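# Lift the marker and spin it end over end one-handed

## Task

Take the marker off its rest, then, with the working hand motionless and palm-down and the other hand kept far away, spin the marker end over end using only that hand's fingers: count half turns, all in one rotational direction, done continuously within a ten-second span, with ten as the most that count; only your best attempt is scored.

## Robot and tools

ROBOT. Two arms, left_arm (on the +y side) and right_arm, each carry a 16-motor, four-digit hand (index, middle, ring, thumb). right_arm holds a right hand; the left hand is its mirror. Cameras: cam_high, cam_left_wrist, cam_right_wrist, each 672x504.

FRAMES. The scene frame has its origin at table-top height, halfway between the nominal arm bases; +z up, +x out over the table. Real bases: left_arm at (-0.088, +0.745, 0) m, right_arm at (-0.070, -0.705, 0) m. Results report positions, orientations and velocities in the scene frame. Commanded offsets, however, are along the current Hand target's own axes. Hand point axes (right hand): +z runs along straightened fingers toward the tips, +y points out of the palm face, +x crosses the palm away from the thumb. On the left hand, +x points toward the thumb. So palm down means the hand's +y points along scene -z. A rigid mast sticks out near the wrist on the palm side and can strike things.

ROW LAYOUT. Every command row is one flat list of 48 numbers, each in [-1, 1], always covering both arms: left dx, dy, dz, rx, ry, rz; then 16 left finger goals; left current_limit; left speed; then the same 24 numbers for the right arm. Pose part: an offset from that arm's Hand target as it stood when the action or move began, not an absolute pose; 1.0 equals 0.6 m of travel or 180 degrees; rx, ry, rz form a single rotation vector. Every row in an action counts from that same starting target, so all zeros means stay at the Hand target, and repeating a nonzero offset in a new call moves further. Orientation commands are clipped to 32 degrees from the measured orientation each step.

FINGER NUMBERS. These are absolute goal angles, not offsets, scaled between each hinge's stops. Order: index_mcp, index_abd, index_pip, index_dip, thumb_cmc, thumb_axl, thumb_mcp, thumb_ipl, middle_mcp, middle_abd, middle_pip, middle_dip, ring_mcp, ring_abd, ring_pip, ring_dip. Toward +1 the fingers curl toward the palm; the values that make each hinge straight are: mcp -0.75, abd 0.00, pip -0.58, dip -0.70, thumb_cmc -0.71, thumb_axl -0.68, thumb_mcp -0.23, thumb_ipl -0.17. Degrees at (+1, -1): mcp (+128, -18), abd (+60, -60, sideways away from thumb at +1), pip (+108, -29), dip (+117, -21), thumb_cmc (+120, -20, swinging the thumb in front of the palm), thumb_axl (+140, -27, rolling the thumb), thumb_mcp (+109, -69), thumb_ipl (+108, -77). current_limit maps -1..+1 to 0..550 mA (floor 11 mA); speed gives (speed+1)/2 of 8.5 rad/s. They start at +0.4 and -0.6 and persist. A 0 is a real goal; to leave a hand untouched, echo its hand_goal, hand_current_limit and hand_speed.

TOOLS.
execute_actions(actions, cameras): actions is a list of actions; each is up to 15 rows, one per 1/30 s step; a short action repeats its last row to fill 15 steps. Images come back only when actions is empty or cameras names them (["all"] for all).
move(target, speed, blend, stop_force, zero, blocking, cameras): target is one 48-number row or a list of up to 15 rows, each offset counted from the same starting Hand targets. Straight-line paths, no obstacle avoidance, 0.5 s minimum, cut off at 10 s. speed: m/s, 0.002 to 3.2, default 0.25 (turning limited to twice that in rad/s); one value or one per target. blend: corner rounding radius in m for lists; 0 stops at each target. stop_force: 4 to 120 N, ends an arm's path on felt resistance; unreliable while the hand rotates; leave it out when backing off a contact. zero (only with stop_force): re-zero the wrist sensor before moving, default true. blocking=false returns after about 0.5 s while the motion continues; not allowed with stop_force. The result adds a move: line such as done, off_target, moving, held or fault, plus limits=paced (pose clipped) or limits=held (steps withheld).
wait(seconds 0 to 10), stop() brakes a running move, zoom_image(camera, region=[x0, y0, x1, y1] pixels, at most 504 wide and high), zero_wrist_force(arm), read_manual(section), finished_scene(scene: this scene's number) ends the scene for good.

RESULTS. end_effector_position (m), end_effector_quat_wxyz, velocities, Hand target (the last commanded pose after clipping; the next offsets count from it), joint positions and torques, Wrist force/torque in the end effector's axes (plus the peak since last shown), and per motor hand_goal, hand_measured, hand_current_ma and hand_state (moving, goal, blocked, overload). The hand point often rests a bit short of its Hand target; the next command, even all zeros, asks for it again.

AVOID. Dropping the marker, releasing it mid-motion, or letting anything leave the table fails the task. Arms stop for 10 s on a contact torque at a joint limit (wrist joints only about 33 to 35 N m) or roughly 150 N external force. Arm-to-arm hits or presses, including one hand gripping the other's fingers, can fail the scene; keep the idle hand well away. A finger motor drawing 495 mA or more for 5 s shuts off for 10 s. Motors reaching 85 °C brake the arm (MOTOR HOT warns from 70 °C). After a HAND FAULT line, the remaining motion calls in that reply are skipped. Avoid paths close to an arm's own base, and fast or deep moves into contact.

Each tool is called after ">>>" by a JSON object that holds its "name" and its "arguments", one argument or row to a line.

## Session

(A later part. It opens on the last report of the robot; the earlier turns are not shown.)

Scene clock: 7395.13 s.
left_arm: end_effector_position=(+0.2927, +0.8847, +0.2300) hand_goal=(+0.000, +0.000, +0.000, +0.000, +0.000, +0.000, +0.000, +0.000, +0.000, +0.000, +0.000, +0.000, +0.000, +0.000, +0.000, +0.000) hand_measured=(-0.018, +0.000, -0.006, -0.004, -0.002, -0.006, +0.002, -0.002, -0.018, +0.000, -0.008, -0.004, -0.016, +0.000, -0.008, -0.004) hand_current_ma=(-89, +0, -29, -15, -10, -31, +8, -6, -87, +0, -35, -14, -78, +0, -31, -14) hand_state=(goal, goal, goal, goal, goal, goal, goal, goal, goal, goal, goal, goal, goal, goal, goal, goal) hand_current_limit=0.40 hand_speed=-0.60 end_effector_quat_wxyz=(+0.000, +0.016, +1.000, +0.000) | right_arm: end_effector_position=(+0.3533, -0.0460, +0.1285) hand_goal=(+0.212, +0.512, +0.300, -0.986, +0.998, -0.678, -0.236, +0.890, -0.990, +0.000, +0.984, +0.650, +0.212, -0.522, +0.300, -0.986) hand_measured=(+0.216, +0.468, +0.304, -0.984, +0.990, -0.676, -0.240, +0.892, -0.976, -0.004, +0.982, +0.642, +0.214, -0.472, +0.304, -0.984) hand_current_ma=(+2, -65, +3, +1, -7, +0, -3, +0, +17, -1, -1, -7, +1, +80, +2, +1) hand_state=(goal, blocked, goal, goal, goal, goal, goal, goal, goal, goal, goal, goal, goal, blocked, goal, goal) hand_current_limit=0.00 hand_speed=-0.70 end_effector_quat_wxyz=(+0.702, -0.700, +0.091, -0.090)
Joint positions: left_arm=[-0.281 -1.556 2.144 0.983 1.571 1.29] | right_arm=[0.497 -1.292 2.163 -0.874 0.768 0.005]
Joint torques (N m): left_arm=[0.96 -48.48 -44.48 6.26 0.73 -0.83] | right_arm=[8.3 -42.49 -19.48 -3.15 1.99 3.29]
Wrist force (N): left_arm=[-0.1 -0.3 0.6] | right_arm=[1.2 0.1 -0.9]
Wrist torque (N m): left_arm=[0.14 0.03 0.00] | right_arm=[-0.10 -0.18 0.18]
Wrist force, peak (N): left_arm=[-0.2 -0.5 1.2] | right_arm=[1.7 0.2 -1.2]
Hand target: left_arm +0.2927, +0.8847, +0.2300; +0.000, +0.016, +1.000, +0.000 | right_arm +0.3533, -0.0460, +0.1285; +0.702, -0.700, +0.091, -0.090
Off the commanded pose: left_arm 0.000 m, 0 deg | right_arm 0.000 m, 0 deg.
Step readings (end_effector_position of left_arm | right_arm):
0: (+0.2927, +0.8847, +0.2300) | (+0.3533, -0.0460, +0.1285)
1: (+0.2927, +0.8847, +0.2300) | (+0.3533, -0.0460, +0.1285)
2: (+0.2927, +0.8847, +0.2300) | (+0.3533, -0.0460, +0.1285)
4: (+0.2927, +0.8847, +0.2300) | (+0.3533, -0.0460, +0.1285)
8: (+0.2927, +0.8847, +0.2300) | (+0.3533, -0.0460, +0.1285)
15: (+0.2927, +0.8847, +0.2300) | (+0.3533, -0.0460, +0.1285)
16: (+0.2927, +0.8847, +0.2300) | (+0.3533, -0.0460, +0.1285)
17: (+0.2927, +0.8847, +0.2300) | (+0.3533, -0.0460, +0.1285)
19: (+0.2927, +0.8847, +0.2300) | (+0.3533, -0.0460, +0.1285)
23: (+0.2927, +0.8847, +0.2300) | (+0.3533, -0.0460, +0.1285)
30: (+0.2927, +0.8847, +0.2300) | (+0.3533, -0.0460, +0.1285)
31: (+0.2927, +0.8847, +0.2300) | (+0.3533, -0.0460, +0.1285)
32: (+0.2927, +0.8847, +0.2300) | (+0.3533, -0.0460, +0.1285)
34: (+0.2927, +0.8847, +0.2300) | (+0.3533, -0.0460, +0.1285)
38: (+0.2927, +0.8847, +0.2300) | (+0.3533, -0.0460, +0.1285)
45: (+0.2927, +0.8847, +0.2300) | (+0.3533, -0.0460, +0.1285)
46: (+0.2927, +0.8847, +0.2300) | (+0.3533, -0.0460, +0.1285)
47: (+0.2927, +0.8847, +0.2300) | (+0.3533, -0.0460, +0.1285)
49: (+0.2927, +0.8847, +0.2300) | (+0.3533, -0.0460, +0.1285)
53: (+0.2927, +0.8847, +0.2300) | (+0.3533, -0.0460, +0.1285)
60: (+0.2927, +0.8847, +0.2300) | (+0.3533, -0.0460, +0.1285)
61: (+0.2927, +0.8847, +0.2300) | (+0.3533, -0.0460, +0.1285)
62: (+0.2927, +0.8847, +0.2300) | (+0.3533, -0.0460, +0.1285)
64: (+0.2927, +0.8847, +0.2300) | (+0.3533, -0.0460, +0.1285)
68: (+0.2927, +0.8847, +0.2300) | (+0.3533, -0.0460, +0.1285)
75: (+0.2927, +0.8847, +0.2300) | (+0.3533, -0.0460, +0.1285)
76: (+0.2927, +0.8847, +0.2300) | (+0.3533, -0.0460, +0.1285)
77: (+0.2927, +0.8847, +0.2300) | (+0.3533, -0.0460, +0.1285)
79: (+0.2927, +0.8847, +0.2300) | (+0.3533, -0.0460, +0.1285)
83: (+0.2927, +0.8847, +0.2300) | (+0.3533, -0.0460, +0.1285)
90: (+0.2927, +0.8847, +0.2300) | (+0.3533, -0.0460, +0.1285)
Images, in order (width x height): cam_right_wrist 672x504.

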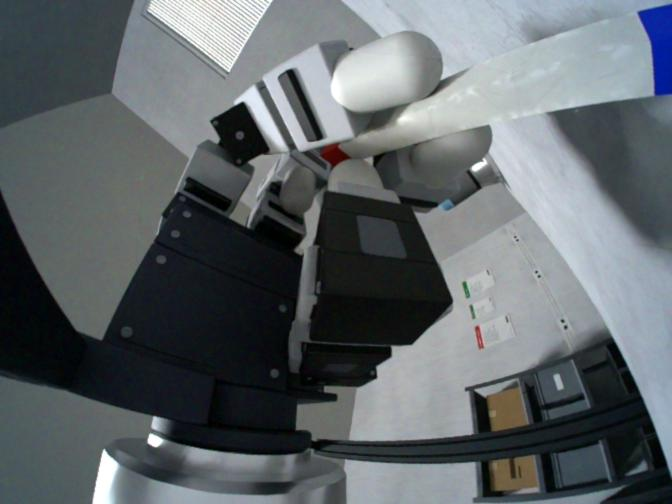

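>>> {"name": "execute_actions", "arguments": {
  "actions": [
    [[0,0,0,0,0,0,0,0,0,0,0,0,0,0,0,0,0,0,0,0,0,0,0.4,-0.6,0,0,0,0,0,0,0.2123,0.512,0.2993,-0.986,0.999,-0.678,-0.132,0.782,-0.99,0,0.985,0.65,0.2123,-0.522,0.2993,-0.986,0,-0.8]],
    [[0,0,0,0,0,0,0,0,0,0,0,0,0,0,0,0,0,0,0,0,0,0,0.4,-0.6,0,0,0,0,0,0,0.2123,0.512,0.2993,-0.986,0.991,-0.678,-0.032,0.649,-0.99,0,0.985,0.65,0.2123,-0.522,0.2993,-0.986,0,-0.8]],
    [[0,0,0,0,0,0,0,0,0,0,0,0,0,0,0,0,0,0,0,0,0,0,0.4,-0.6,0,0,0,0,0,0,0.2123,0.512,0.2993,-0.986,0.976,-0.678,0.072,0.485,-0.99,0,0.985,0.65,0.2123,-0.522,0.2993,-0.986,0,-0.8]],
    [[0,0,0,0,0,0,0,0,0,0,0,0,0,0,0,0,0,0,0,0,0,0,0.4,-0.6,0,0,0,0,0,0,0.2123,0.512,0.2993,-0.986,0.956,-0.678,0.192,0.271,-0.99,0,0.985,0.65,0.2123,-0.522,0.2993,-0.986,0,-0.8]]
  ],
  "cameras": ["cam_right_wrist"]
}}

>>> {"name": "execute_actions", "arguments": {
  "actions": [
    [[0,0,0,0,0,0,0,0,0,0,0,0,0,0,0,0,0,0,0,0,0,0,0.4,-0.6,0,0,0,0,0,0,0.2123,0.512,0.2993,-0.986,0.985,-0.678,-0.132,0.782,-0.99,0,0.985,0.65,0.2123,-0.522,0.2993,-0.986,0,-0.8]],
    [[0,0,0,0,0,0,0,0,0,0,0,0,0,0,0,0,0,0,0,0,0,0,0.4,-0.6,0,0,0,0,0,0,0.2123,0.512,0.2993,-0.986,0.966,-0.678,-0.446,0.987,-0.99,0,0.985,0.65,0.2123,-0.522,0.2993,-0.986,0,-0.8]],
    [[0,0,0,0,0,0,0,0,0,0,0,0,0,0,0,0,0,0,0,0,0,0,0.4,-0.6,0,0,0,0,0,0,0.2123,0.512,0.2993,-0.986,0.917,-0.678,-0.652,0.973,-0.753,0,0.956,0.174,0.2123,-0.522,0.2993,-0.986,0,-0.8]],
    [[0,0,0,0,0,0,0,0,0,0,0,0,0,0,0,0,0,0,0,0,0,0,0.4,-0.6,0,0,0,0,0,0,0.2123,0.512,0.2993,-0.986,0.7,-0.678,-0.673,0.702,-0.753,0,0.956,0.174,0.2123,-0.522,0.2993,-0.986,0,-0.8]]
  ],
  "cameras": ["cam_right_wrist"]
}}

Scene clock: 7419.37 s.
left_arm: end_effector_position=(+0.2927, +0.8847, +0.2300) hand_goal=(+0.000, +0.000, +0.000, +0.000, +0.000, +0.000, +0.000, +0.000, +0.000, +0.000, +0.000, +0.000, +0.000, +0.000, +0.000, +0.000) hand_measured=(-0.018, +0.000, -0.006, -0.004, -0.002, -0.006, +0.002, -0.002, -0.018, +0.000, -0.008, -0.004, -0.016, +0.000, -0.008, -0.004) hand_current_ma=(-89, +0, -29, -15, -10, -31, +8, -6, -87, +0, -35, -14, -78, +0, -31, -14) hand_state=(goal, goal, goal, goal, goal, goal, goal, goal, goal, goal, goal, goal, goal, goal, goal, goal) hand_current_limit=0.40 hand_speed=-0.60 end_effector_quat_wxyz=(+0.000, +0.016, +1.000, +0.000) | right_arm: end_effector_position=(+0.3533, -0.0460, +0.1285) hand_goal=(+0.212, +0.512, +0.300, -0.986, +0.956, -0.678, +0.192, +0.270, -0.990, +0.000, +0.984, +0.650, +0.212, -0.522, +0.300, -0.986) hand_measured=(+0.214, +0.468, +0.306, -0.984, +0.958, -0.674, +0.190, +0.272, -0.976, -0.004, +0.982, +0.642, +0.214, -0.472, +0.304, -0.984) hand_current_ma=(+0, -65, +3, +1, +1, +2, -2, +2, +17, -1, -1, -7, +1, +79, +3, +1) hand_state=(goal, blocked, goal, goal, goal, goal, goal, goal, goal, goal, goal, goal, goal, blocked, goal, goal) hand_current_limit=0.00 hand_speed=-0.80 end_effector_quat_wxyz=(+0.702, -0.700, +0.091, -0.090)
Joint positions: left_arm=[-0.281 -1.556 2.144 0.983 1.571 1.29] | right_arm=[0.497 -1.292 2.163 -0.874 0.768 0.005]
Joint torques (N m): left_arm=[0.69 -46.26 -44.12 5.9 0.54 -1.5] | right_arm=[7.73 -42.18 -21.1 -2.39 1.81 2.44]
Wrist force (N): left_arm=[0.0 0.3 0.2] | right_arm=[0.9 -0.1 -1.2]
Wrist torque (N m): left_arm=[0.23 0.01 0.00] | right_arm=[-0.10 -0.14 0.15]
Wrist force, peak (N): left_arm=[0.7 -0.2 1.1] | right_arm=[1.3 -1.0 -1.1]
Hand target: left_arm +0.2927, +0.8847, +0.2300; +0.000, +0.016, +1.000, +0.000 | right_arm +0.3533, -0.0460, +0.1285; +0.702, -0.700, +0.091, -0.090
Off the commanded pose: left_arm 0.000 m, 0 deg | right_arm 0.000 m, 0 deg.
Step readings (end_effector_position of left_arm | right_arm):
0: (+0.2927, +0.8847, +0.2300) | (+0.3533, -0.0460, +0.1285)
1: (+0.2927, +0.8847, +0.2300) | (+0.3533, -0.0460, +0.1285)
2: (+0.2927, +0.8847, +0.2300) | (+0.3533, -0.0460, +0.1285)
4: (+0.2927, +0.8847, +0.2300) | (+0.3533, -0.0460, +0.1285)
8: (+0.2927, +0.8847, +0.2300) | (+0.3533, -0.0460, +0.1285)
15: (+0.2927, +0.8847, +0.2300) | (+0.3533, -0.0460, +0.1285)
16: (+0.2927, +0.8847, +0.2300) | (+0.3533, -0.0460, +0.1285)
17: (+0.2927, +0.8847, +0.2300) | (+0.3533, -0.0460, +0.1285)
19: (+0.2927, +0.8847, +0.2300) | (+0.3533, -0.0460, +0.1285)
23: (+0.2927, +0.8847, +0.2300) | (+0.3533, -0.0460, +0.1285)
30: (+0.2927, +0.8847, +0.2300) | (+0.3533, -0.0460, +0.1285)
31: (+0.2927, +0.8847, +0.2300) | (+0.3533, -0.0460, +0.1285)
32: (+0.2927, +0.8847, +0.2300) | (+0.3533, -0.0460, +0.1285)
34: (+0.2927, +0.8847, +0.2300) | (+0.3533, -0.0460, +0.1285)
38: (+0.2927, +0.8847, +0.2300) | (+0.3533, -0.0460, +0.1285)
45: (+0.2927, +0.8847, +0.2300) | (+0.3533, -0.0460, +0.1285)
46: (+0.2927, +0.8847, +0.2300) | (+0.3533, -0.0460, +0.1285)
47: (+0.2927, +0.8847, +0.2300) | (+0.3533, -0.0460, +0.1285)
49: (+0.2927, +0.8847, +0.2300) | (+0.3533, -0.0460, +0.1285)
53: (+0.2927, +0.8847, +0.2300) | (+0.3533, -0.0460, +0.1285)
60: (+0.2927, +0.8847, +0.2300) | (+0.3533, -0.0460, +0.1285)
Images, in order (width x height): cam_right_wrist 672x504.

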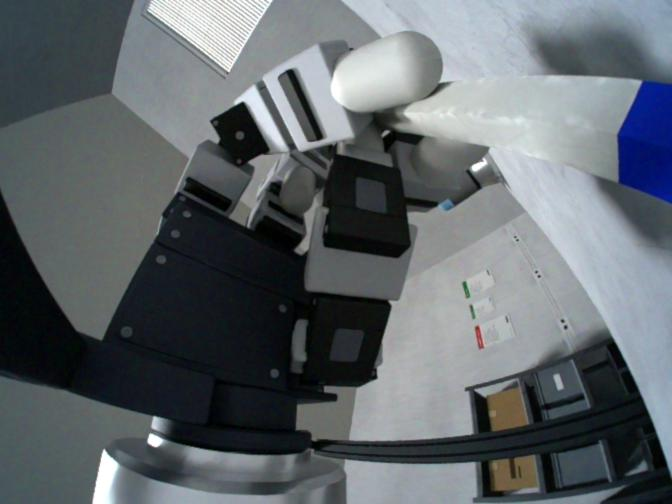

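Scene clock: 7421.67 s.
left_arm: end_effector_position=(+0.2927, +0.8847, +0.2300) hand_goal=(+0.000, +0.000, +0.000, +0.000, +0.000, +0.000, +0.000, +0.000, +0.000, +0.000, +0.000, +0.000, +0.000, +0.000, +0.000, +0.000) hand_measured=(-0.018, +0.000, -0.006, -0.004, -0.002, -0.006, +0.002, -0.002, -0.018, +0.000, -0.008, -0.004, -0.016, +0.000, -0.008, -0.004) hand_current_ma=(-89, +0, -29, -15, -10, -31, +8, -6, -87, +0, -35, -14, -78, +0, -31, -14) hand_state=(goal, goal, goal, goal, goal, goal, goal, goal, goal, goal, goal, goal, goal, goal, goal, goal) hand_current_limit=0.40 hand_speed=-0.60 end_effector_quat_wxyz=(+0.000, +0.016, +1.000, +0.000) | right_arm: end_effector_position=(+0.3533, -0.0460, +0.1285) hand_goal=(+0.212, +0.512, +0.300, -0.986, +0.700, -0.678, -0.674, +0.702, -0.754, +0.000, +0.956, +0.174, +0.212, -0.522, +0.300, -0.986) hand_measured=(+0.218, +0.472, +0.306, -0.984, +0.702, -0.680, -0.670, +0.704, -0.750, -0.004, +0.958, +0.176, +0.216, -0.472, +0.310, -0.984) hand_current_ma=(+5, -55, +5, +1, +1, -1, +3, +1, +2, -1, +1, +1, +2, +79, +8, +1) hand_state=(goal, blocked, goal, goal, goal, goal, goal, goal, goal, goal, goal, goal, goal, blocked, goal, goal) hand_current_limit=0.00 hand_speed=-0.80 end_effector_quat_wxyz=(+0.702, -0.700, +0.091, -0.090)
Joint positions: left_arm=[-0.281 -1.556 2.144 0.983 1.571 1.29] | right_arm=[0.497 -1.292 2.163 -0.874 0.768 0.005]
Joint torques (N m): left_arm=[-2.19 -45.63 -44.81 6.38 0.35 -1.12] | right_arm=[7.98 -39.39 -21.8 -1.82 1.56 2.39]
Wrist force (N): left_arm=[0.2 -0.2 0.8] | right_arm=[0.7 -0.3 -1.1]
Wrist torque (N m): left_arm=[0.12 0.01 0.02] | right_arm=[-0.12 -0.12 0.12]
Wrist force, peak (N): left_arm=[-0.2 -0.2 1.1] | right_arm=[1.6 -0.4 -1.1]
Hand target: left_arm +0.2927, +0.8847, +0.2300; +0.000, +0.016, +1.000, +0.000 | right_arm +0.3533, -0.0460, +0.1285; +0.702, -0.700, +0.091, -0.090
Off the commanded pose: left_arm 0.000 m, 0 deg | right_arm 0.000 m, 0 deg.
Step readings (end_effector_position of left_arm | right_arm):
0: (+0.2927, +0.8847, +0.2300) | (+0.3533, -0.0460, +0.1285)
1: (+0.2927, +0.8847, +0.2300) | (+0.3533, -0.0460, +0.1285)
2: (+0.2927, +0.8847, +0.2300) | (+0.3533, -0.0460, +0.1285)
4: (+0.2927, +0.8847, +0.2300) | (+0.3533, -0.0460, +0.1285)
8: (+0.2927, +0.8847, +0.2300) | (+0.3533, -0.0460, +0.1285)
15: (+0.2927, +0.8847, +0.2300) | (+0.3533, -0.0460, +0.1285)
16: (+0.2927, +0.8847, +0.2300) | (+0.3533, -0.0460, +0.1285)
17: (+0.2927, +0.8847, +0.2300) | (+0.3533, -0.0460, +0.1285)
19: (+0.2927, +0.8847, +0.2300) | (+0.3533, -0.0460, +0.1285)
23: (+0.2927, +0.8847, +0.2300) | (+0.3533, -0.0460, +0.1285)
30: (+0.2927, +0.8847, +0.2300) | (+0.3533, -0.0460, +0.1285)
31: (+0.2927, +0.8847, +0.2300) | (+0.3533, -0.0460, +0.1285)
32: (+0.2927, +0.8847, +0.2300) | (+0.3533, -0.0460, +0.1285)
34: (+0.2927, +0.8847, +0.2300) | (+0.3533, -0.0460, +0.1285)
38: (+0.2927, +0.8847, +0.2300) | (+0.3533, -0.0460, +0.1285)
45: (+0.2927, +0.8847, +0.2300) | (+0.3533, -0.0460, +0.1285)
46: (+0.2927, +0.8847, +0.2300) | (+0.3533, -0.0460, +0.1285)
47: (+0.2927, +0.8847, +0.2300) | (+0.3533, -0.0460, +0.1285)
49: (+0.2927, +0.8847, +0.2300) | (+0.3533, -0.0460, +0.1285)
53: (+0.2927, +0.8847, +0.2300) | (+0.3533, -0.0460, +0.1285)
60: (+0.2927, +0.8847, +0.2300) | (+0.3533, -0.0460, +0.1285)
Images, in order (width x height): cam_right_wrist 672x504.

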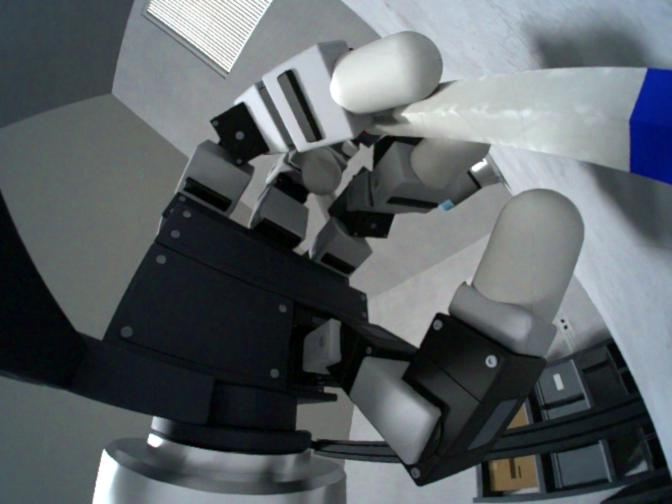

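>>> {"name": "move", "arguments": {
  "target": [0,0,0,0,0,0,0,0,0,0,0,0,0,0,0,0,0,0,0,0,0,0,0.4,-0.6, 0,0,0,0,0,0, 0.2123,0.512,0.2993,-0.986, 0.357,-0.678,-0.673,0.702, -0.753,0,0.956,0.174, 0.2123,-0.522,0.2993,-0.986, 0,-0.8],
  "cameras": ["all"]
}}

Scene clock: 7472.07 s.
left_arm: end_effector_position=(+0.2927, +0.8847, +0.2300) hand_goal=(+0.000, +0.000, +0.000, +0.000, +0.000, +0.000, +0.000, +0.000, +0.000, +0.000, +0.000, +0.000, +0.000, +0.000, +0.000, +0.000) hand_measured=(-0.018, +0.000, -0.006, -0.004, -0.002, -0.006, +0.002, -0.002, -0.018, +0.000, -0.008, -0.004, -0.016, +0.000, -0.008, -0.004) hand_current_ma=(-89, +0, -29, -15, -10, -31, +8, -6, -87, +0, -35, -14, -78, +0, -31, -14) hand_state=(goal, goal, goal, goal, goal, goal, goal, goal, goal, goal, goal, goal, goal, goal, goal, goal) hand_current_limit=0.40 hand_speed=-0.60 end_effector_quat_wxyz=(+0.000, +0.016, +1.000, +0.000) | right_arm: end_effector_position=(+0.3533, -0.0460, +0.1285) hand_goal=(+0.212, +0.512, +0.300, -0.986, +0.356, -0.678, -0.674, +0.702, -0.754, +0.000, +0.956, +0.174, +0.212, -0.522, +0.300, -0.986) hand_measured=(+0.218, +0.472, +0.306, -0.984, +0.362, -0.680, -0.670, +0.704, -0.750, -0.004, +0.958, +0.176, +0.216, -0.472, +0.310, -0.984) hand_current_ma=(+5, -55, +5, +1, +5, -1, +3, +1, +2, -1, +1, +1, +2, +79, +8, +1) hand_state=(goal, blocked, goal, goal, goal, goal, goal, goal, goal, goal, goal, goal, goal, blocked, goal, goal) hand_current_limit=0.00 hand_speed=-0.80 end_effector_quat_wxyz=(+0.702, -0.700, +0.091, -0.090)
Joint positions: left_arm=[-0.281 -1.556 2.144 0.983 1.571 1.29] | right_arm=[0.497 -1.292 2.163 -0.874 0.768 0.005]
Joint torques (N m): left_arm=[0.67 -47.85 -44.07 6.3 0.95 -0.88] | right_arm=[7.33 -42.66 -24.14 -1.26 1.89 1.38]
Wrist force (N): left_arm=[0.3 -0.2 0.6] | right_arm=[1.0 -0.4 -0.8]
Wrist torque (N m): left_arm=[0.13 0.00 0.03] | right_arm=[-0.15 -0.16 0.12]
Wrist force, peak (N): left_arm=[0.4 -0.6 1.1] | right_arm=[1.4 -1.3 -1.0]
Hand target: left_arm +0.2927, +0.8847, +0.2300; +0.000, +0.016, +1.000, +0.000 | right_arm +0.3533, -0.0460, +0.1285; +0.702, -0.700, +0.091, -0.090
Off the commanded pose: left_arm 0.000 m, 0 deg | right_arm 0.000 m, 0 deg.
move: done

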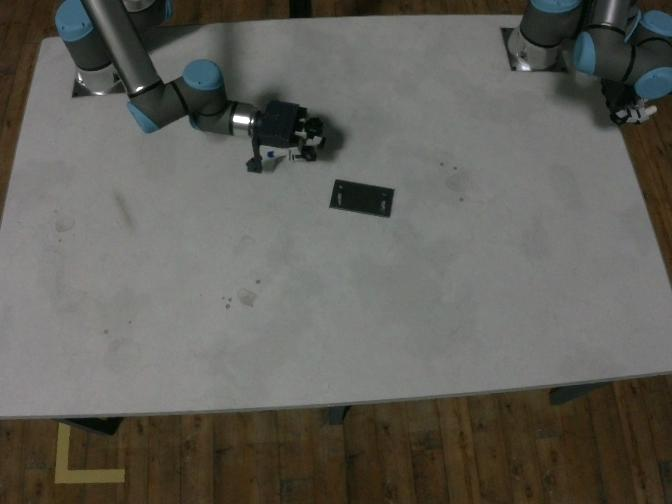

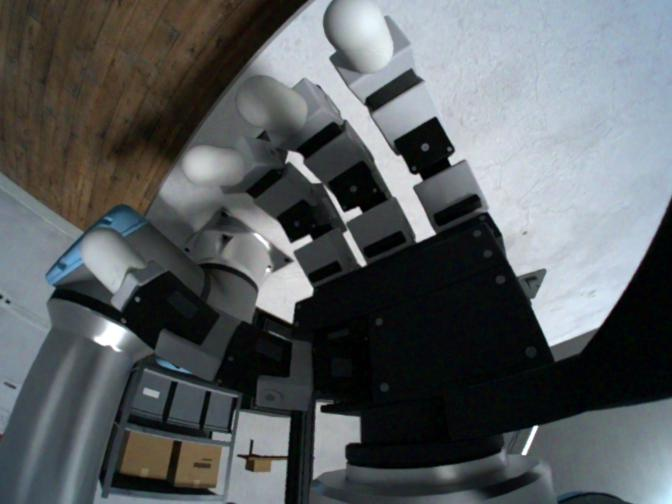

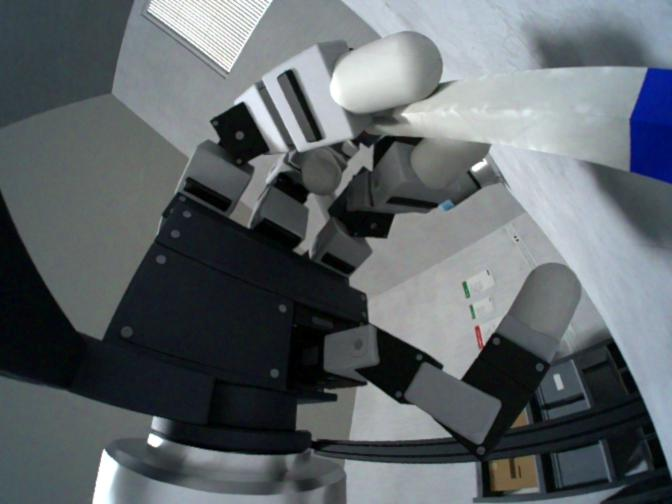

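>>> {"name": "move", "arguments": {
  "target": [0,0,0,0,0,0,0,0,0,0,0,0,0,0,0,0,0,0,0,0,0,0,0.4,-0.6, 0,0,0,0,0,0, 0.2123,0.512,0.2993,-0.986, 0.357,-0.678,-0.673,0.702, -0.711,0,0.689,0.177, 0.2123,-0.522,0.2993,-0.986, 0,-0.85],
  "cameras": ["cam_right_wrist"]
}}

>>> {"name": "move", "arguments": {
  "target": [0,0,0,0,0,0,0,0,0,0,0,0,0,0,0,0,0,0,0,0,0,0,0.4,-0.6, 0,0,0,0,0,0, 0.2123,0.512,0.2993,-0.986, 0.357,-0.678,-0.673,0.702, -0.573,0,0.493,0.080, 0.2123,-0.522,0.2993,-0.986, 0,-0.85],
  "cameras": ["cam_right_wrist"]
}}

Scene clock: 7482.33 s.
left_arm: end_effector_position=(+0.2927, +0.8847, +0.2300) hand_goal=(+0.000, +0.000, +0.000, +0.000, +0.000, +0.000, +0.000, +0.000, +0.000, +0.000, +0.000, +0.000, +0.000, +0.000, +0.000, +0.000) hand_measured=(-0.018, +0.000, -0.006, -0.004, -0.002, -0.006, +0.002, -0.002, -0.018, +0.000, -0.008, -0.004, -0.016, +0.000, -0.008, -0.004) hand_current_ma=(-89, +0, -29, -15, -10, -31, +8, -6, -87, +0, -35, -14, -78, +0, -31, -14) hand_state=(goal, goal, goal, goal, goal, goal, goal, goal, goal, goal, goal, goal, goal, goal, goal, goal) hand_current_limit=0.40 hand_speed=-0.60 end_effector_quat_wxyz=(+0.000, +0.016, +1.000, +0.000) | right_arm: end_effector_position=(+0.3533, -0.0460, +0.1285) hand_goal=(+0.212, +0.512, +0.300, -0.986, +0.356, -0.678, -0.674, +0.702, -0.712, +0.000, +0.688, +0.176, +0.212, -0.522, +0.300, -0.986) hand_measured=(+0.218, +0.472, +0.306, -0.984, +0.362, -0.680, -0.670, +0.704, -0.708, -0.004, +0.690, +0.176, +0.216, -0.472, +0.310, -0.984) hand_current_ma=(+5, -55, +5, +1, +5, -1, +3, +1, +3, -1, +1, +0, +2, +79, +8, +1) hand_state=(goal, blocked, goal, goal, goal, goal, goal, goal, goal, goal, goal, goal, goal, blocked, goal, goal) hand_current_limit=0.00 hand_speed=-0.85 end_effector_quat_wxyz=(+0.702, -0.700, +0.091, -0.090)
Joint positions: left_arm=[-0.281 -1.556 2.144 0.983 1.571 1.29] | right_arm=[0.497 -1.292 2.163 -0.874 0.768 0.005]
Joint torques (N m): left_arm=[-0.8 -45.97 -44.54 6.05 0.7 -1.17] | right_arm=[8.22 -43.75 -23.78 -0.65 1.66 0.71]
Wrist force (N): left_arm=[-0.2 0.2 0.4] | right_arm=[1.1 -0.4 -0.3]
Wrist torque (N m): left_arm=[0.21 0.04 -0.03] | right_arm=[-0.20 -0.18 0.12]
Wrist force, peak (N): left_arm=[0.1 -0.1 1.1] | right_arm=[1.8 -0.2 -1.1]
Hand target: left_arm +0.2927, +0.8847, +0.2300; +0.000, +0.016, +1.000, +0.000 | right_arm +0.3533, -0.0460, +0.1285; +0.702, -0.700, +0.091, -0.090
Off the commanded pose: left_arm 0.000 m, 0 deg | right_arm 0.000 m, 0 deg.
move: done
Images, in order (width x height): cam_right_wrist 672x504.

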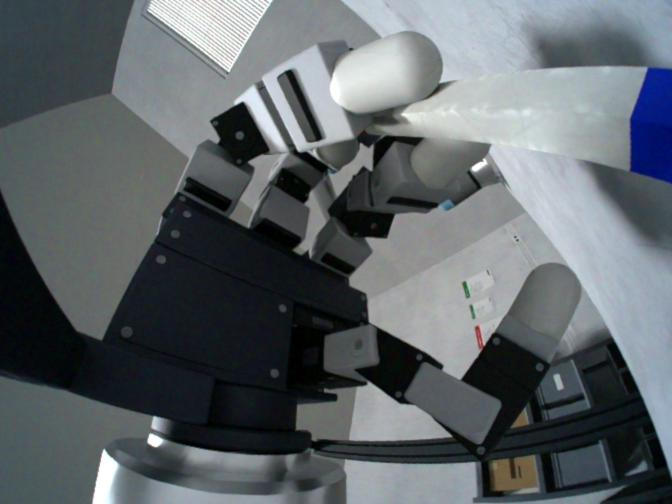

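Scene clock: 7482.97 s.
left_arm: end_effector_position=(+0.2927, +0.8847, +0.2300) hand_goal=(+0.000, +0.000, +0.000, +0.000, +0.000, +0.000, +0.000, +0.000, +0.000, +0.000, +0.000, +0.000, +0.000, +0.000, +0.000, +0.000) hand_measured=(-0.018, +0.000, -0.006, -0.004, -0.002, -0.006, +0.002, -0.002, -0.018, +0.000, -0.008, -0.004, -0.016, +0.000, -0.008, -0.004) hand_current_ma=(-89, +0, -29, -15, -10, -31, +8, -6, -87, +0, -35, -14, -78, +0, -31, -14) hand_state=(goal, goal, goal, goal, goal, goal, goal, goal, goal, goal, goal, goal, goal, goal, goal, goal) hand_current_limit=0.40 hand_speed=-0.60 end_effector_quat_wxyz=(+0.000, +0.016, +1.000, +0.000) | right_arm: end_effector_position=(+0.3533, -0.0460, +0.1285) hand_goal=(+0.212, +0.512, +0.300, -0.986, +0.356, -0.678, -0.674, +0.702, -0.574, +0.000, +0.492, +0.080, +0.212, -0.522, +0.300, -0.986) hand_measured=(+0.218, +0.472, +0.306, -0.984, +0.362, -0.680, -0.670, +0.704, -0.568, -0.004, +0.496, +0.082, +0.216, -0.472, +0.310, -0.984) hand_current_ma=(+4, -55, +5, +1, +5, -1, +3, +1, +4, -1, +3, +1, +2, +79, +8, +1) hand_state=(goal, blocked, goal, goal, goal, goal, goal, goal, goal, goal, goal, goal, goal, blocked, goal, goal) hand_current_limit=0.00 hand_speed=-0.85 end_effector_quat_wxyz=(+0.702, -0.700, +0.091, -0.090)
Joint positions: left_arm=[-0.281 -1.556 2.144 0.983 1.571 1.29] | right_arm=[0.497 -1.292 2.163 -0.874 0.768 0.005]
Joint torques (N m): left_arm=[0.05 -48.85 -44.12 6.28 0.48 -1.53] | right_arm=[7.27 -43.44 -23.58 -0.71 1.62 0.61]
Wrist force (N): left_arm=[0.1 0.0 0.6] | right_arm=[1.3 -0.2 -0.6]
Wrist torque (N m): left_arm=[0.18 0.02 0.00] | right_arm=[-0.16 -0.21 0.15]
Wrist force, peak (N): left_arm=[0.2 -0.4 1.0] | right_arm=[1.2 0.0 -1.2]
Hand target: left_arm +0.2927, +0.8847, +0.2300; +0.000, +0.016, +1.000, +0.000 | right_arm +0.3533, -0.0460, +0.1285; +0.702, -0.700, +0.091, -0.090
Off the commanded pose: left_arm 0.000 m, 0 deg | right_arm 0.000 m, 0 deg.
move: done
Images, in order (width x height): cam_right_wrist 672x504.

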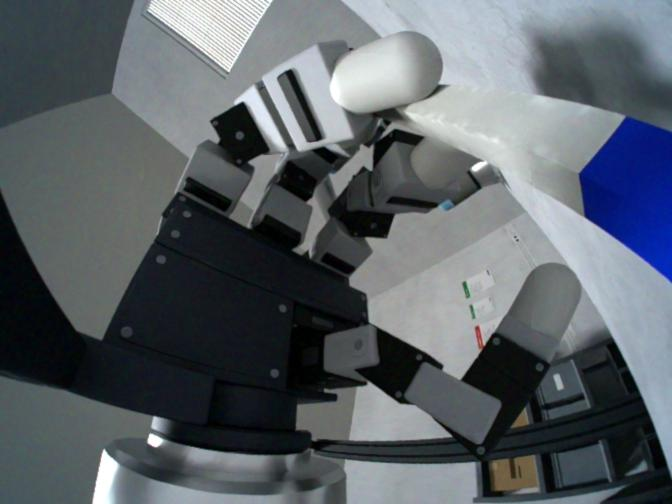

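>>> {"name": "move", "arguments": {
  "target": [0,0,0,0,0,0,0,0,0,0,0,0,0,0,0,0,0,0,0,0,0,0,0.4,-0.6, 0,0,0,0,0,0, 0.2123,0.512,0.2993,-0.986, 0.357,-0.678,-0.673,0.702, -0.384,0,0.358,-0.159, 0.2123,-0.522,0.2993,-0.986, 0,-0.85],
  "cameras": ["cam_right_wrist"]
}}

>>> {"name": "move", "arguments": {
  "target": [0,0,0,0,0,0,0,0,0,0,0,0,0,0,0,0,0,0,0,0,0,0,0.4,-0.6, 0,0,0,0,0,0, 0.2123,0.512,0.2993,-0.986, 0.357,-0.678,-0.673,0.702, -0.200,0,0.218,-0.374, 0.2123,-0.522,0.2993,-0.986, 0,-0.85],
  "cameras": ["cam_right_wrist"]
}}

>>> {"name": "move", "arguments": {
  "target": [0,0,0,0,0,0,0,0,0,0,0,0,0,0,0,0,0,0,0,0,0,0,0.4,-0.6, 0,0,0,0,0,0, 0.2123,0.512,0.2993,-0.986, 0.357,-0.678,-0.673,0.702, -0.055,0,0.095,-0.493, 0.2123,-0.522,0.2993,-0.986, 0,-0.85],
  "cameras": ["cam_right_wrist"]
}}

Scene clock: 7492.33 s.
left_arm: end_effector_position=(+0.2927, +0.8847, +0.2300) hand_goal=(+0.000, +0.000, +0.000, +0.000, +0.000, +0.000, +0.000, +0.000, +0.000, +0.000, +0.000, +0.000, +0.000, +0.000, +0.000, +0.000) hand_measured=(-0.018, +0.000, -0.006, -0.004, -0.002, -0.006, +0.002, -0.002, -0.018, +0.000, -0.008, -0.004, -0.016, +0.000, -0.008, -0.004) hand_current_ma=(-89, +0, -29, -15, -10, -31, +8, -6, -87, +0, -35, -14, -78, +0, -31, -14) hand_state=(goal, goal, goal, goal, goal, goal, goal, goal, goal, goal, goal, goal, goal, goal, goal, goal) hand_current_limit=0.40 hand_speed=-0.60 end_effector_quat_wxyz=(+0.000, +0.016, +1.000, +0.000) | right_arm: end_effector_position=(+0.3533, -0.0460, +0.1285) hand_goal=(+0.212, +0.512, +0.300, -0.986, +0.356, -0.678, -0.674, +0.702, -0.384, +0.000, +0.358, -0.160, +0.212, -0.522, +0.300, -0.986) hand_measured=(+0.218, +0.472, +0.306, -0.984, +0.362, -0.680, -0.670, +0.704, -0.380, -0.004, +0.360, -0.156, +0.216, -0.472, +0.310, -0.984) hand_current_ma=(+4, -55, +5, +1, +5, -1, +3, +1, +3, -1, +1, +2, +2, +79, +8, +1) hand_state=(goal, blocked, goal, goal, goal, goal, goal, goal, goal, goal, goal, goal, goal, blocked, goal, goal) hand_current_limit=0.00 hand_speed=-0.85 end_effector_quat_wxyz=(+0.702, -0.700, +0.091, -0.090)
Joint positions: left_arm=[-0.281 -1.556 2.144 0.983 1.571 1.29] | right_arm=[0.497 -1.292 2.163 -0.874 0.768 0.005]
Joint torques (N m): left_arm=[-1.5 -45.18 -44.93 6.21 0.61 -0.88] | right_arm=[5.25 -41.93 -25.33 -0.61 1.66 0.04]
Wrist force (N): left_arm=[-0.1 0.0 0.4] | right_arm=[0.9 -0.3 -0.6]
Wrist torque (N m): left_arm=[0.18 0.05 -0.02] | right_arm=[-0.16 -0.16 0.12]
Wrist force, peak (N): left_arm=[-0.5 -0.8 0.7] | right_arm=[1.3 -0.3 -1.6]
Hand target: left_arm +0.2927, +0.8847, +0.2300; +0.000, +0.016, +1.000, +0.000 | right_arm +0.3533, -0.0460, +0.1285; +0.702, -0.700, +0.091, -0.090
Off the commanded pose: left_arm 0.000 m, 0 deg | right_arm 0.000 m, 0 deg.
move: done
Images, in order (width x height): cam_right_wrist 672x504.

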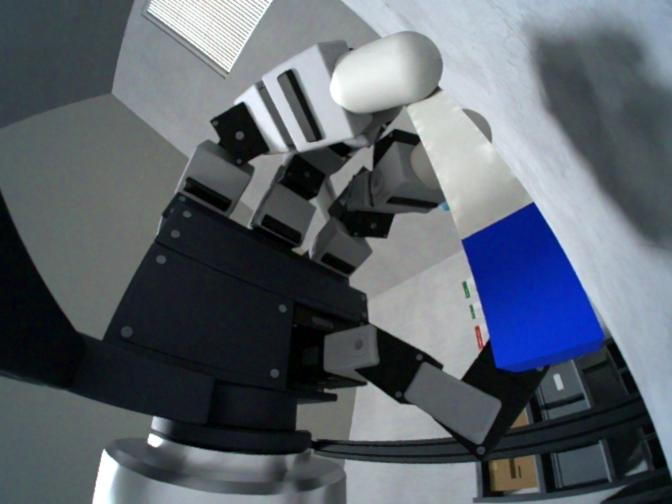

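Scene clock: 7493.00 s.
left_arm: end_effector_position=(+0.2927, +0.8847, +0.2300) hand_goal=(+0.000, +0.000, +0.000, +0.000, +0.000, +0.000, +0.000, +0.000, +0.000, +0.000, +0.000, +0.000, +0.000, +0.000, +0.000, +0.000) hand_measured=(-0.018, +0.000, -0.006, -0.004, -0.002, -0.006, +0.002, -0.002, -0.018, +0.000, -0.008, -0.004, -0.016, +0.000, -0.008, -0.004) hand_current_ma=(-89, +0, -29, -15, -10, -31, +8, -6, -87, +0, -35, -14, -78, +0, -31, -14) hand_state=(goal, goal, goal, goal, goal, goal, goal, goal, goal, goal, goal, goal, goal, goal, goal, goal) hand_current_limit=0.40 hand_speed=-0.60 end_effector_quat_wxyz=(+0.000, +0.016, +1.000, +0.000) | right_arm: end_effector_position=(+0.3533, -0.0460, +0.1285) hand_goal=(+0.212, +0.512, +0.300, -0.986, +0.356, -0.678, -0.674, +0.702, -0.200, +0.000, +0.218, -0.374, +0.212, -0.522, +0.300, -0.986) hand_measured=(+0.218, +0.472, +0.306, -0.984, +0.362, -0.680, -0.670, +0.704, -0.196, -0.004, +0.220, -0.372, +0.216, -0.472, +0.310, -0.984) hand_current_ma=(+4, -55, +5, +1, +5, -1, +3, +1, +2, -1, +1, +1, +2, +79, +8, +1) hand_state=(goal, blocked, goal, goal, goal, goal, goal, goal, goal, goal, goal, goal, goal, blocked, goal, goal) hand_current_limit=0.00 hand_speed=-0.85 end_effector_quat_wxyz=(+0.702, -0.700, +0.091, -0.090)
Joint positions: left_arm=[-0.281 -1.556 2.144 0.983 1.571 1.29] | right_arm=[0.497 -1.292 2.163 -0.874 0.768 0.005]
Joint torques (N m): left_arm=[0.55 -46.18 -45 6.33 0.71 -0.92] | right_arm=[5.83 -41.85 -25.4 -0.91 1.85 0.2]
Wrist force (N): left_arm=[-0.2 0.2 0.4] | right_arm=[0.9 -0.4 -0.7]
Wrist torque (N m): left_arm=[0.21 0.05 -0.02] | right_arm=[-0.15 -0.15 0.11]
Wrist force, peak (N): left_arm=[-0.3 0.3 0.9] | right_arm=[1.1 -1.2 -1.4]
Hand target: left_arm +0.2927, +0.8847, +0.2300; +0.000, +0.016, +1.000, +0.000 | right_arm +0.3533, -0.0460, +0.1285; +0.702, -0.700, +0.091, -0.090
Off the commanded pose: left_arm 0.000 m, 0 deg | right_arm 0.000 m, 0 deg.
move: done
Images, in order (width x height): cam_right_wrist 672x504.

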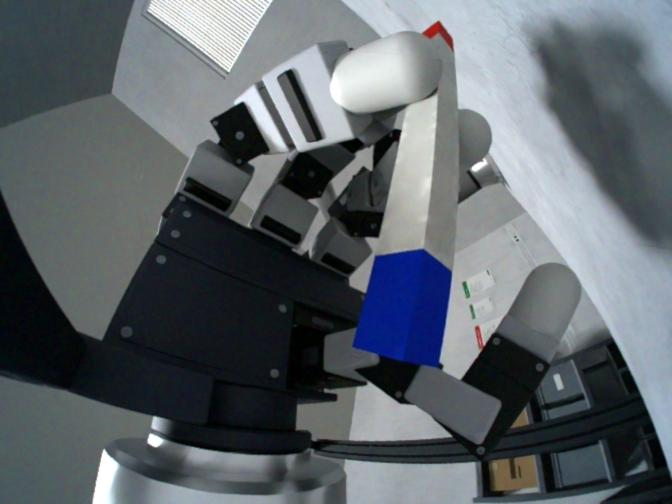

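Scene clock: 7493.57 s.
left_arm: end_effector_position=(+0.2927, +0.8847, +0.2300) hand_goal=(+0.000, +0.000, +0.000, +0.000, +0.000, +0.000, +0.000, +0.000, +0.000, +0.000, +0.000, +0.000, +0.000, +0.000, +0.000, +0.000) hand_measured=(-0.018, +0.000, -0.006, -0.004, -0.002, -0.006, +0.002, -0.002, -0.018, +0.000, -0.008, -0.004, -0.016, +0.000, -0.008, -0.004) hand_current_ma=(-89, +0, -29, -15, -10, -31, +8, -6, -87, +0, -35, -14, -78, +0, -31, -14) hand_state=(goal, goal, goal, goal, goal, goal, goal, goal, goal, goal, goal, goal, goal, goal, goal, goal) hand_current_limit=0.40 hand_speed=-0.60 end_effector_quat_wxyz=(+0.000, +0.016, +1.000, +0.000) | right_arm: end_effector_position=(+0.3533, -0.0460, +0.1285) hand_goal=(+0.212, +0.512, +0.300, -0.986, +0.356, -0.678, -0.674, +0.702, -0.056, +0.000, +0.094, -0.494, +0.212, -0.522, +0.300, -0.986) hand_measured=(+0.218, +0.472, +0.306, -0.984, +0.362, -0.680, -0.670, +0.704, -0.056, -0.004, +0.096, -0.492, +0.216, -0.472, +0.310, -0.984) hand_current_ma=(+4, -55, +5, +1, +5, -1, +3, +1, +0, -1, +0, +1, +2, +79, +8, +1) hand_state=(goal, blocked, goal, goal, goal, goal, goal, goal, goal, goal, goal, goal, goal, blocked, goal, goal) hand_current_limit=0.00 hand_speed=-0.85 end_effector_quat_wxyz=(+0.702, -0.700, +0.091, -0.090)
Joint positions: left_arm=[-0.281 -1.556 2.144 0.983 1.571 1.29] | right_arm=[0.497 -1.292 2.163 -0.874 0.768 0.005]
Joint torques (N m): left_arm=[1.26 -46.83 -43.85 6.02 0.39 -1.44] | right_arm=[5.27 -45.51 -26.18 -0.41 1.7 -0.18]
Wrist force (N): left_arm=[0.3 -0.2 0.9] | right_arm=[0.5 -0.4 -0.8]
Wrist torque (N m): left_arm=[0.11 0.01 0.03] | right_arm=[-0.15 -0.10 0.09]
Wrist force, peak (N): left_arm=[0.3 -0.2 0.9] | right_arm=[1.4 -0.7 -0.7]
Hand target: left_arm +0.2927, +0.8847, +0.2300; +0.000, +0.016, +1.000, +0.000 | right_arm +0.3533, -0.0460, +0.1285; +0.702, -0.700, +0.091, -0.090
Off the commanded pose: left_arm 0.000 m, 0 deg | right_arm 0.000 m, 0 deg.
move: done
Images, in order (width x height): cam_right_wrist 672x504.

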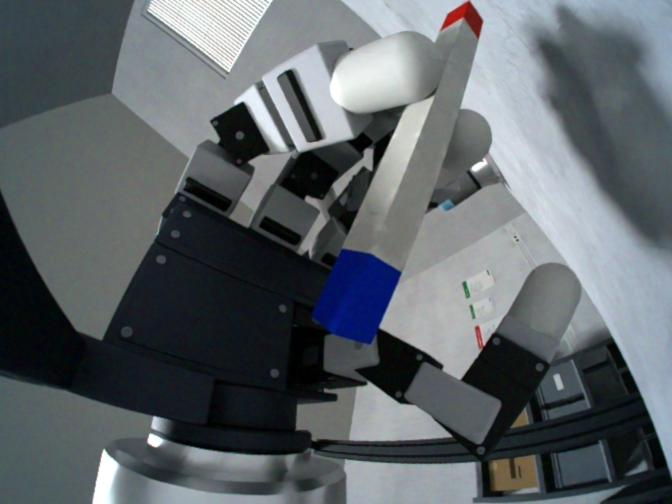

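>>> {"name": "move", "arguments": {
  "target": [0,0,0,0,0,0,0,0,0,0,0,0,0,0,0,0,0,0,0,0,0,0,0.4,-0.6, 0,0,0,0,0,0, 0.2123,0.512,0.2993,-0.986, 0.853,-0.678,-0.673,0.702, 0.085,0,-0.039,-0.565, 0.2123,-0.522,0.2993,-0.986, 0,-0.8],
  "cameras": ["cam_right_wrist"]
}}

>>> {"name": "move", "arguments": {
  "target": [0,0,0,0,0,0,0,0,0,0,0,0,0,0,0,0,0,0,0,0,0,0,0.4,-0.6, 0,0,0,0,0,0, 0.2123,0.512,0.2993,-0.986, 0.873,-0.678,-0.709,0.823, 0.189,0,-0.178,-0.567, 0.2123,-0.522,0.2993,-0.986, 0,-0.85],
  "cameras": ["cam_right_wrist"]
}}

>>> {"name": "move", "arguments": {
  "target": [0,0,0,0,0,0,0,0,0,0,0,0,0,0,0,0,0,0,0,0,0,0,0.4,-0.6, 0,0,0,0,0,0, 0.2123,0.512,0.2993,-0.986, 0.906,-0.678,-0.716,0.958, 0.189,0,-0.178,-0.567, 0.2123,-0.522,0.2993,-0.986, 0,-0.85],
  "cameras": ["cam_right_wrist"]
}}

Scene clock: 7504.10 s.
left_arm: end_effector_position=(+0.2927, +0.8847, +0.2300) hand_goal=(+0.000, +0.000, +0.000, +0.000, +0.000, +0.000, +0.000, +0.000, +0.000, +0.000, +0.000, +0.000, +0.000, +0.000, +0.000, +0.000) hand_measured=(-0.018, +0.000, -0.006, -0.004, -0.002, -0.006, +0.002, -0.002, -0.018, +0.000, -0.008, -0.004, -0.016, +0.000, -0.008, -0.004) hand_current_ma=(-89, +0, -29, -15, -10, -31, +8, -6, -87, +0, -35, -14, -78, +0, -31, -14) hand_state=(goal, goal, goal, goal, goal, goal, goal, goal, goal, goal, goal, goal, goal, goal, goal, goal) hand_current_limit=0.40 hand_speed=-0.60 end_effector_quat_wxyz=(+0.000, +0.016, +1.000, +0.000) | right_arm: end_effector_position=(+0.3533, -0.0460, +0.1285) hand_goal=(+0.212, +0.512, +0.300, -0.986, +0.852, -0.678, -0.674, +0.702, +0.084, +0.000, -0.040, -0.566, +0.212, -0.522, +0.300, -0.986) hand_measured=(+0.222, +0.472, +0.310, -0.984, +0.846, -0.680, -0.670, +0.704, +0.048, -0.004, -0.046, -0.562, +0.220, -0.474, +0.310, -0.984) hand_current_ma=(+10, -55, +8, +1, -4, -1, +3, +1, -62, -1, -4, +3, +8, +76, +9, +1) hand_state=(goal, blocked, goal, goal, goal, goal, goal, goal, blocked, goal, goal, goal, goal, blocked, goal, goal) hand_current_limit=0.00 hand_speed=-0.80 end_effector_quat_wxyz=(+0.702, -0.700, +0.091, -0.090)
Joint positions: left_arm=[-0.281 -1.556 2.144 0.983 1.571 1.29] | right_arm=[0.497 -1.292 2.163 -0.874 0.768 0.005]
Joint torques (N m): left_arm=[0.89 -47.85 -43.55 6.01 0.58 -1.06] | right_arm=[6.84 -43.44 -26.05 -0.91 1.43 -0.88]
Wrist force (N): left_arm=[0.0 0.0 0.1] | right_arm=[1.2 -0.7 -0.5]
Wrist torque (N m): left_arm=[0.21 0.02 0.00] | right_arm=[-0.21 -0.18 0.15]
Wrist force, peak (N): left_arm=[0.0 -0.3 1.1] | right_arm=[1.7 -0.5 -1.3]
Hand target: left_arm +0.2927, +0.8847, +0.2300; +0.000, +0.016, +1.000, +0.000 | right_arm +0.3533, -0.0460, +0.1285; +0.702, -0.700, +0.091, -0.090
Off the commanded pose: left_arm 0.000 m, 0 deg | right_arm 0.000 m, 0 deg.
move: done
Images, in order (width x height): cam_right_wrist 672x504.

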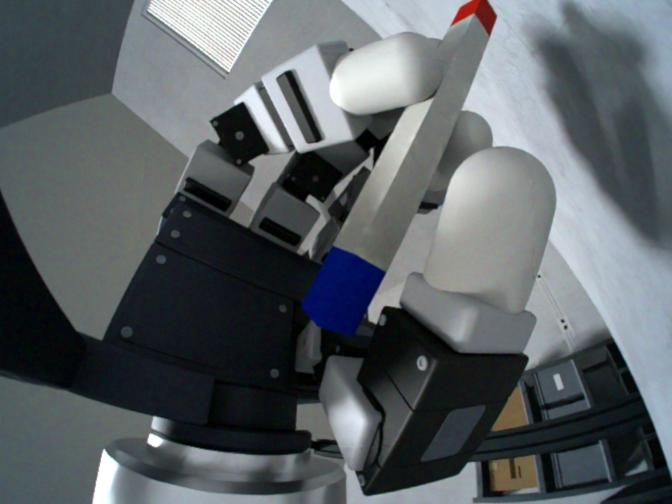

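Scene clock: 7504.67 s.
left_arm: end_effector_position=(+0.2927, +0.8847, +0.2300) hand_goal=(+0.000, +0.000, +0.000, +0.000, +0.000, +0.000, +0.000, +0.000, +0.000, +0.000, +0.000, +0.000, +0.000, +0.000, +0.000, +0.000) hand_measured=(-0.018, +0.000, -0.006, -0.004, -0.002, -0.006, +0.002, -0.002, -0.018, +0.000, -0.008, -0.004, -0.016, +0.000, -0.008, -0.004) hand_current_ma=(-89, +0, -29, -15, -10, -31, +8, -6, -87, +0, -35, -14, -78, +0, -31, -14) hand_state=(goal, goal, goal, goal, goal, goal, goal, goal, goal, goal, goal, goal, goal, goal, goal, goal) hand_current_limit=0.40 hand_speed=-0.60 end_effector_quat_wxyz=(+0.000, +0.016, +1.000, +0.000) | right_arm: end_effector_position=(+0.3533, -0.0460, +0.1285) hand_goal=(+0.212, +0.512, +0.300, -0.986, +0.872, -0.678, -0.710, +0.822, +0.188, +0.000, -0.178, -0.568, +0.212, -0.522, +0.300, -0.986) hand_measured=(+0.232, +0.472, +0.312, -0.984, +0.866, -0.680, -0.706, +0.818, +0.118, -0.004, -0.188, -0.566, +0.230, -0.476, +0.314, -0.984) hand_current_ma=(+28, -55, +13, +1, -5, -1, +4, -3, -174, -1, -8, +1, +22, +68, +14, +1) hand_state=(blocked, blocked, goal, goal, goal, goal, goal, goal, blocked, goal, goal, goal, goal, blocked, goal, goal) hand_current_limit=0.00 hand_speed=-0.85 end_effector_quat_wxyz=(+0.702, -0.700, +0.091, -0.090)
Joint positions: left_arm=[-0.281 -1.556 2.144 0.983 1.571 1.29] | right_arm=[0.497 -1.292 2.163 -0.874 0.768 0.005]
Joint torques (N m): left_arm=[1.39 -45.84 -44.62 6.12 0.39 -1.25] | right_arm=[4.94 -43.02 -26.12 -0.28 1.6 -0.63]
Wrist force (N): left_arm=[-0.2 0.1 0.9] | right_arm=[1.3 -0.4 -0.9]
Wrist torque (N m): left_arm=[0.16 0.07 -0.02] | right_arm=[-0.13 -0.20 0.17]
Wrist force, peak (N): left_arm=[0.0 0.1 1.3] | right_arm=[1.3 -0.5 -1.1]
Hand target: left_arm +0.2927, +0.8847, +0.2300; +0.000, +0.016, +1.000, +0.000 | right_arm +0.3533, -0.0460, +0.1285; +0.702, -0.700, +0.091, -0.090
Off the commanded pose: left_arm 0.000 m, 0 deg | right_arm 0.000 m, 0 deg.
move: done
Images, in order (width x height): cam_right_wrist 672x504.

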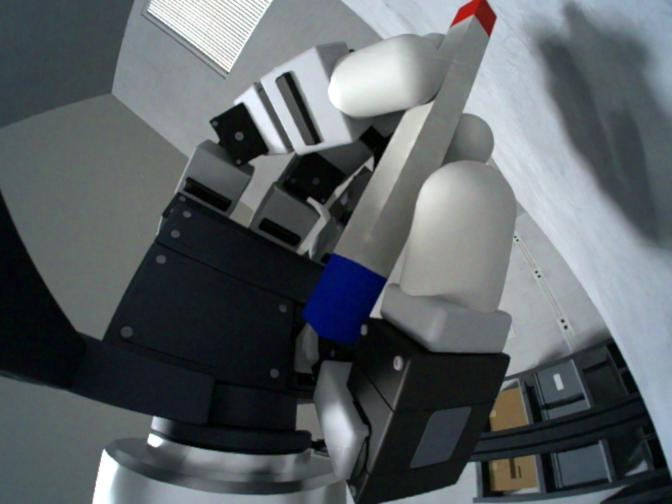

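Scene clock: 7505.27 s.
left_arm: end_effector_position=(+0.2927, +0.8847, +0.2300) hand_goal=(+0.000, +0.000, +0.000, +0.000, +0.000, +0.000, +0.000, +0.000, +0.000, +0.000, +0.000, +0.000, +0.000, +0.000, +0.000, +0.000) hand_measured=(-0.018, +0.000, -0.006, -0.004, -0.002, -0.006, +0.002, -0.002, -0.018, +0.000, -0.008, -0.004, -0.016, +0.000, -0.008, -0.004) hand_current_ma=(-89, +0, -29, -15, -10, -31, +8, -6, -87, +0, -35, -14, -78, +0, -31, -14) hand_state=(goal, goal, goal, goal, goal, goal, goal, goal, goal, goal, goal, goal, goal, goal, goal, goal) hand_current_limit=0.40 hand_speed=-0.60 end_effector_quat_wxyz=(+0.000, +0.016, +1.000, +0.000) | right_arm: end_effector_position=(+0.3533, -0.0460, +0.1285) hand_goal=(+0.212, +0.512, +0.300, -0.986, +0.906, -0.678, -0.716, +0.958, +0.188, +0.000, -0.178, -0.568, +0.212, -0.522, +0.300, -0.986) hand_measured=(+0.232, +0.472, +0.312, -0.984, +0.900, -0.680, -0.712, +0.954, +0.118, -0.004, -0.188, -0.566, +0.230, -0.476, +0.314, -0.984) hand_current_ma=(+28, -55, +13, +1, -5, -1, +3, -4, -174, -1, -8, +1, +22, +68, +15, +1) hand_state=(blocked, blocked, goal, goal, goal, goal, goal, goal, blocked, goal, goal, goal, goal, blocked, goal, goal) hand_current_limit=0.00 hand_speed=-0.85 end_effector_quat_wxyz=(+0.702, -0.700, +0.091, -0.090)
Joint positions: left_arm=[-0.281 -1.556 2.144 0.983 1.571 1.29] | right_arm=[0.497 -1.292 2.163 -0.874 0.768 0.005]
Joint torques (N m): left_arm=[-1.79 -48.64 -44.15 6.05 0.76 -1.35] | right_arm=[3.27 -43.87 -26.7 -0.63 1.39 -1.07]
Wrist force (N): left_arm=[0.0 -0.5 0.1] | right_arm=[0.8 -0.4 -0.9]
Wrist torque (N m): left_arm=[0.15 0.03 -0.01] | right_arm=[-0.14 -0.14 0.13]
Wrist force, peak (N): left_arm=[-0.2 0.5 0.8] | right_arm=[1.4 -0.5 -0.8]
Hand target: left_arm +0.2927, +0.8847, +0.2300; +0.000, +0.016, +1.000, +0.000 | right_arm +0.3533, -0.0460, +0.1285; +0.702, -0.700, +0.091, -0.090
Off the commanded pose: left_arm 0.000 m, 0 deg | right_arm 0.000 m, 0 deg.
move: done
Images, in order (width x height): cam_right_wrist 672x504.

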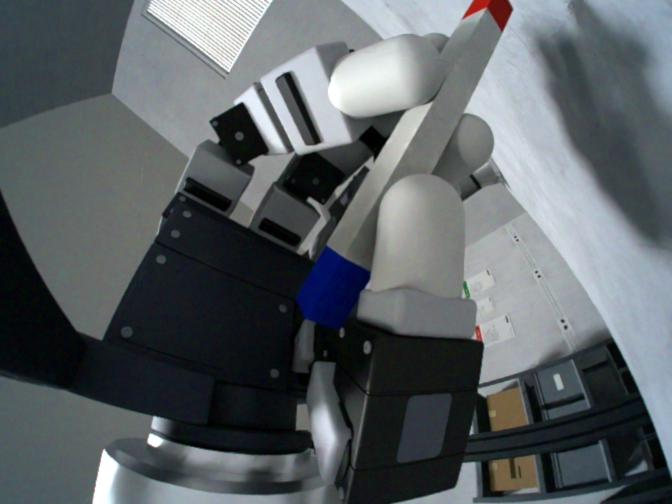

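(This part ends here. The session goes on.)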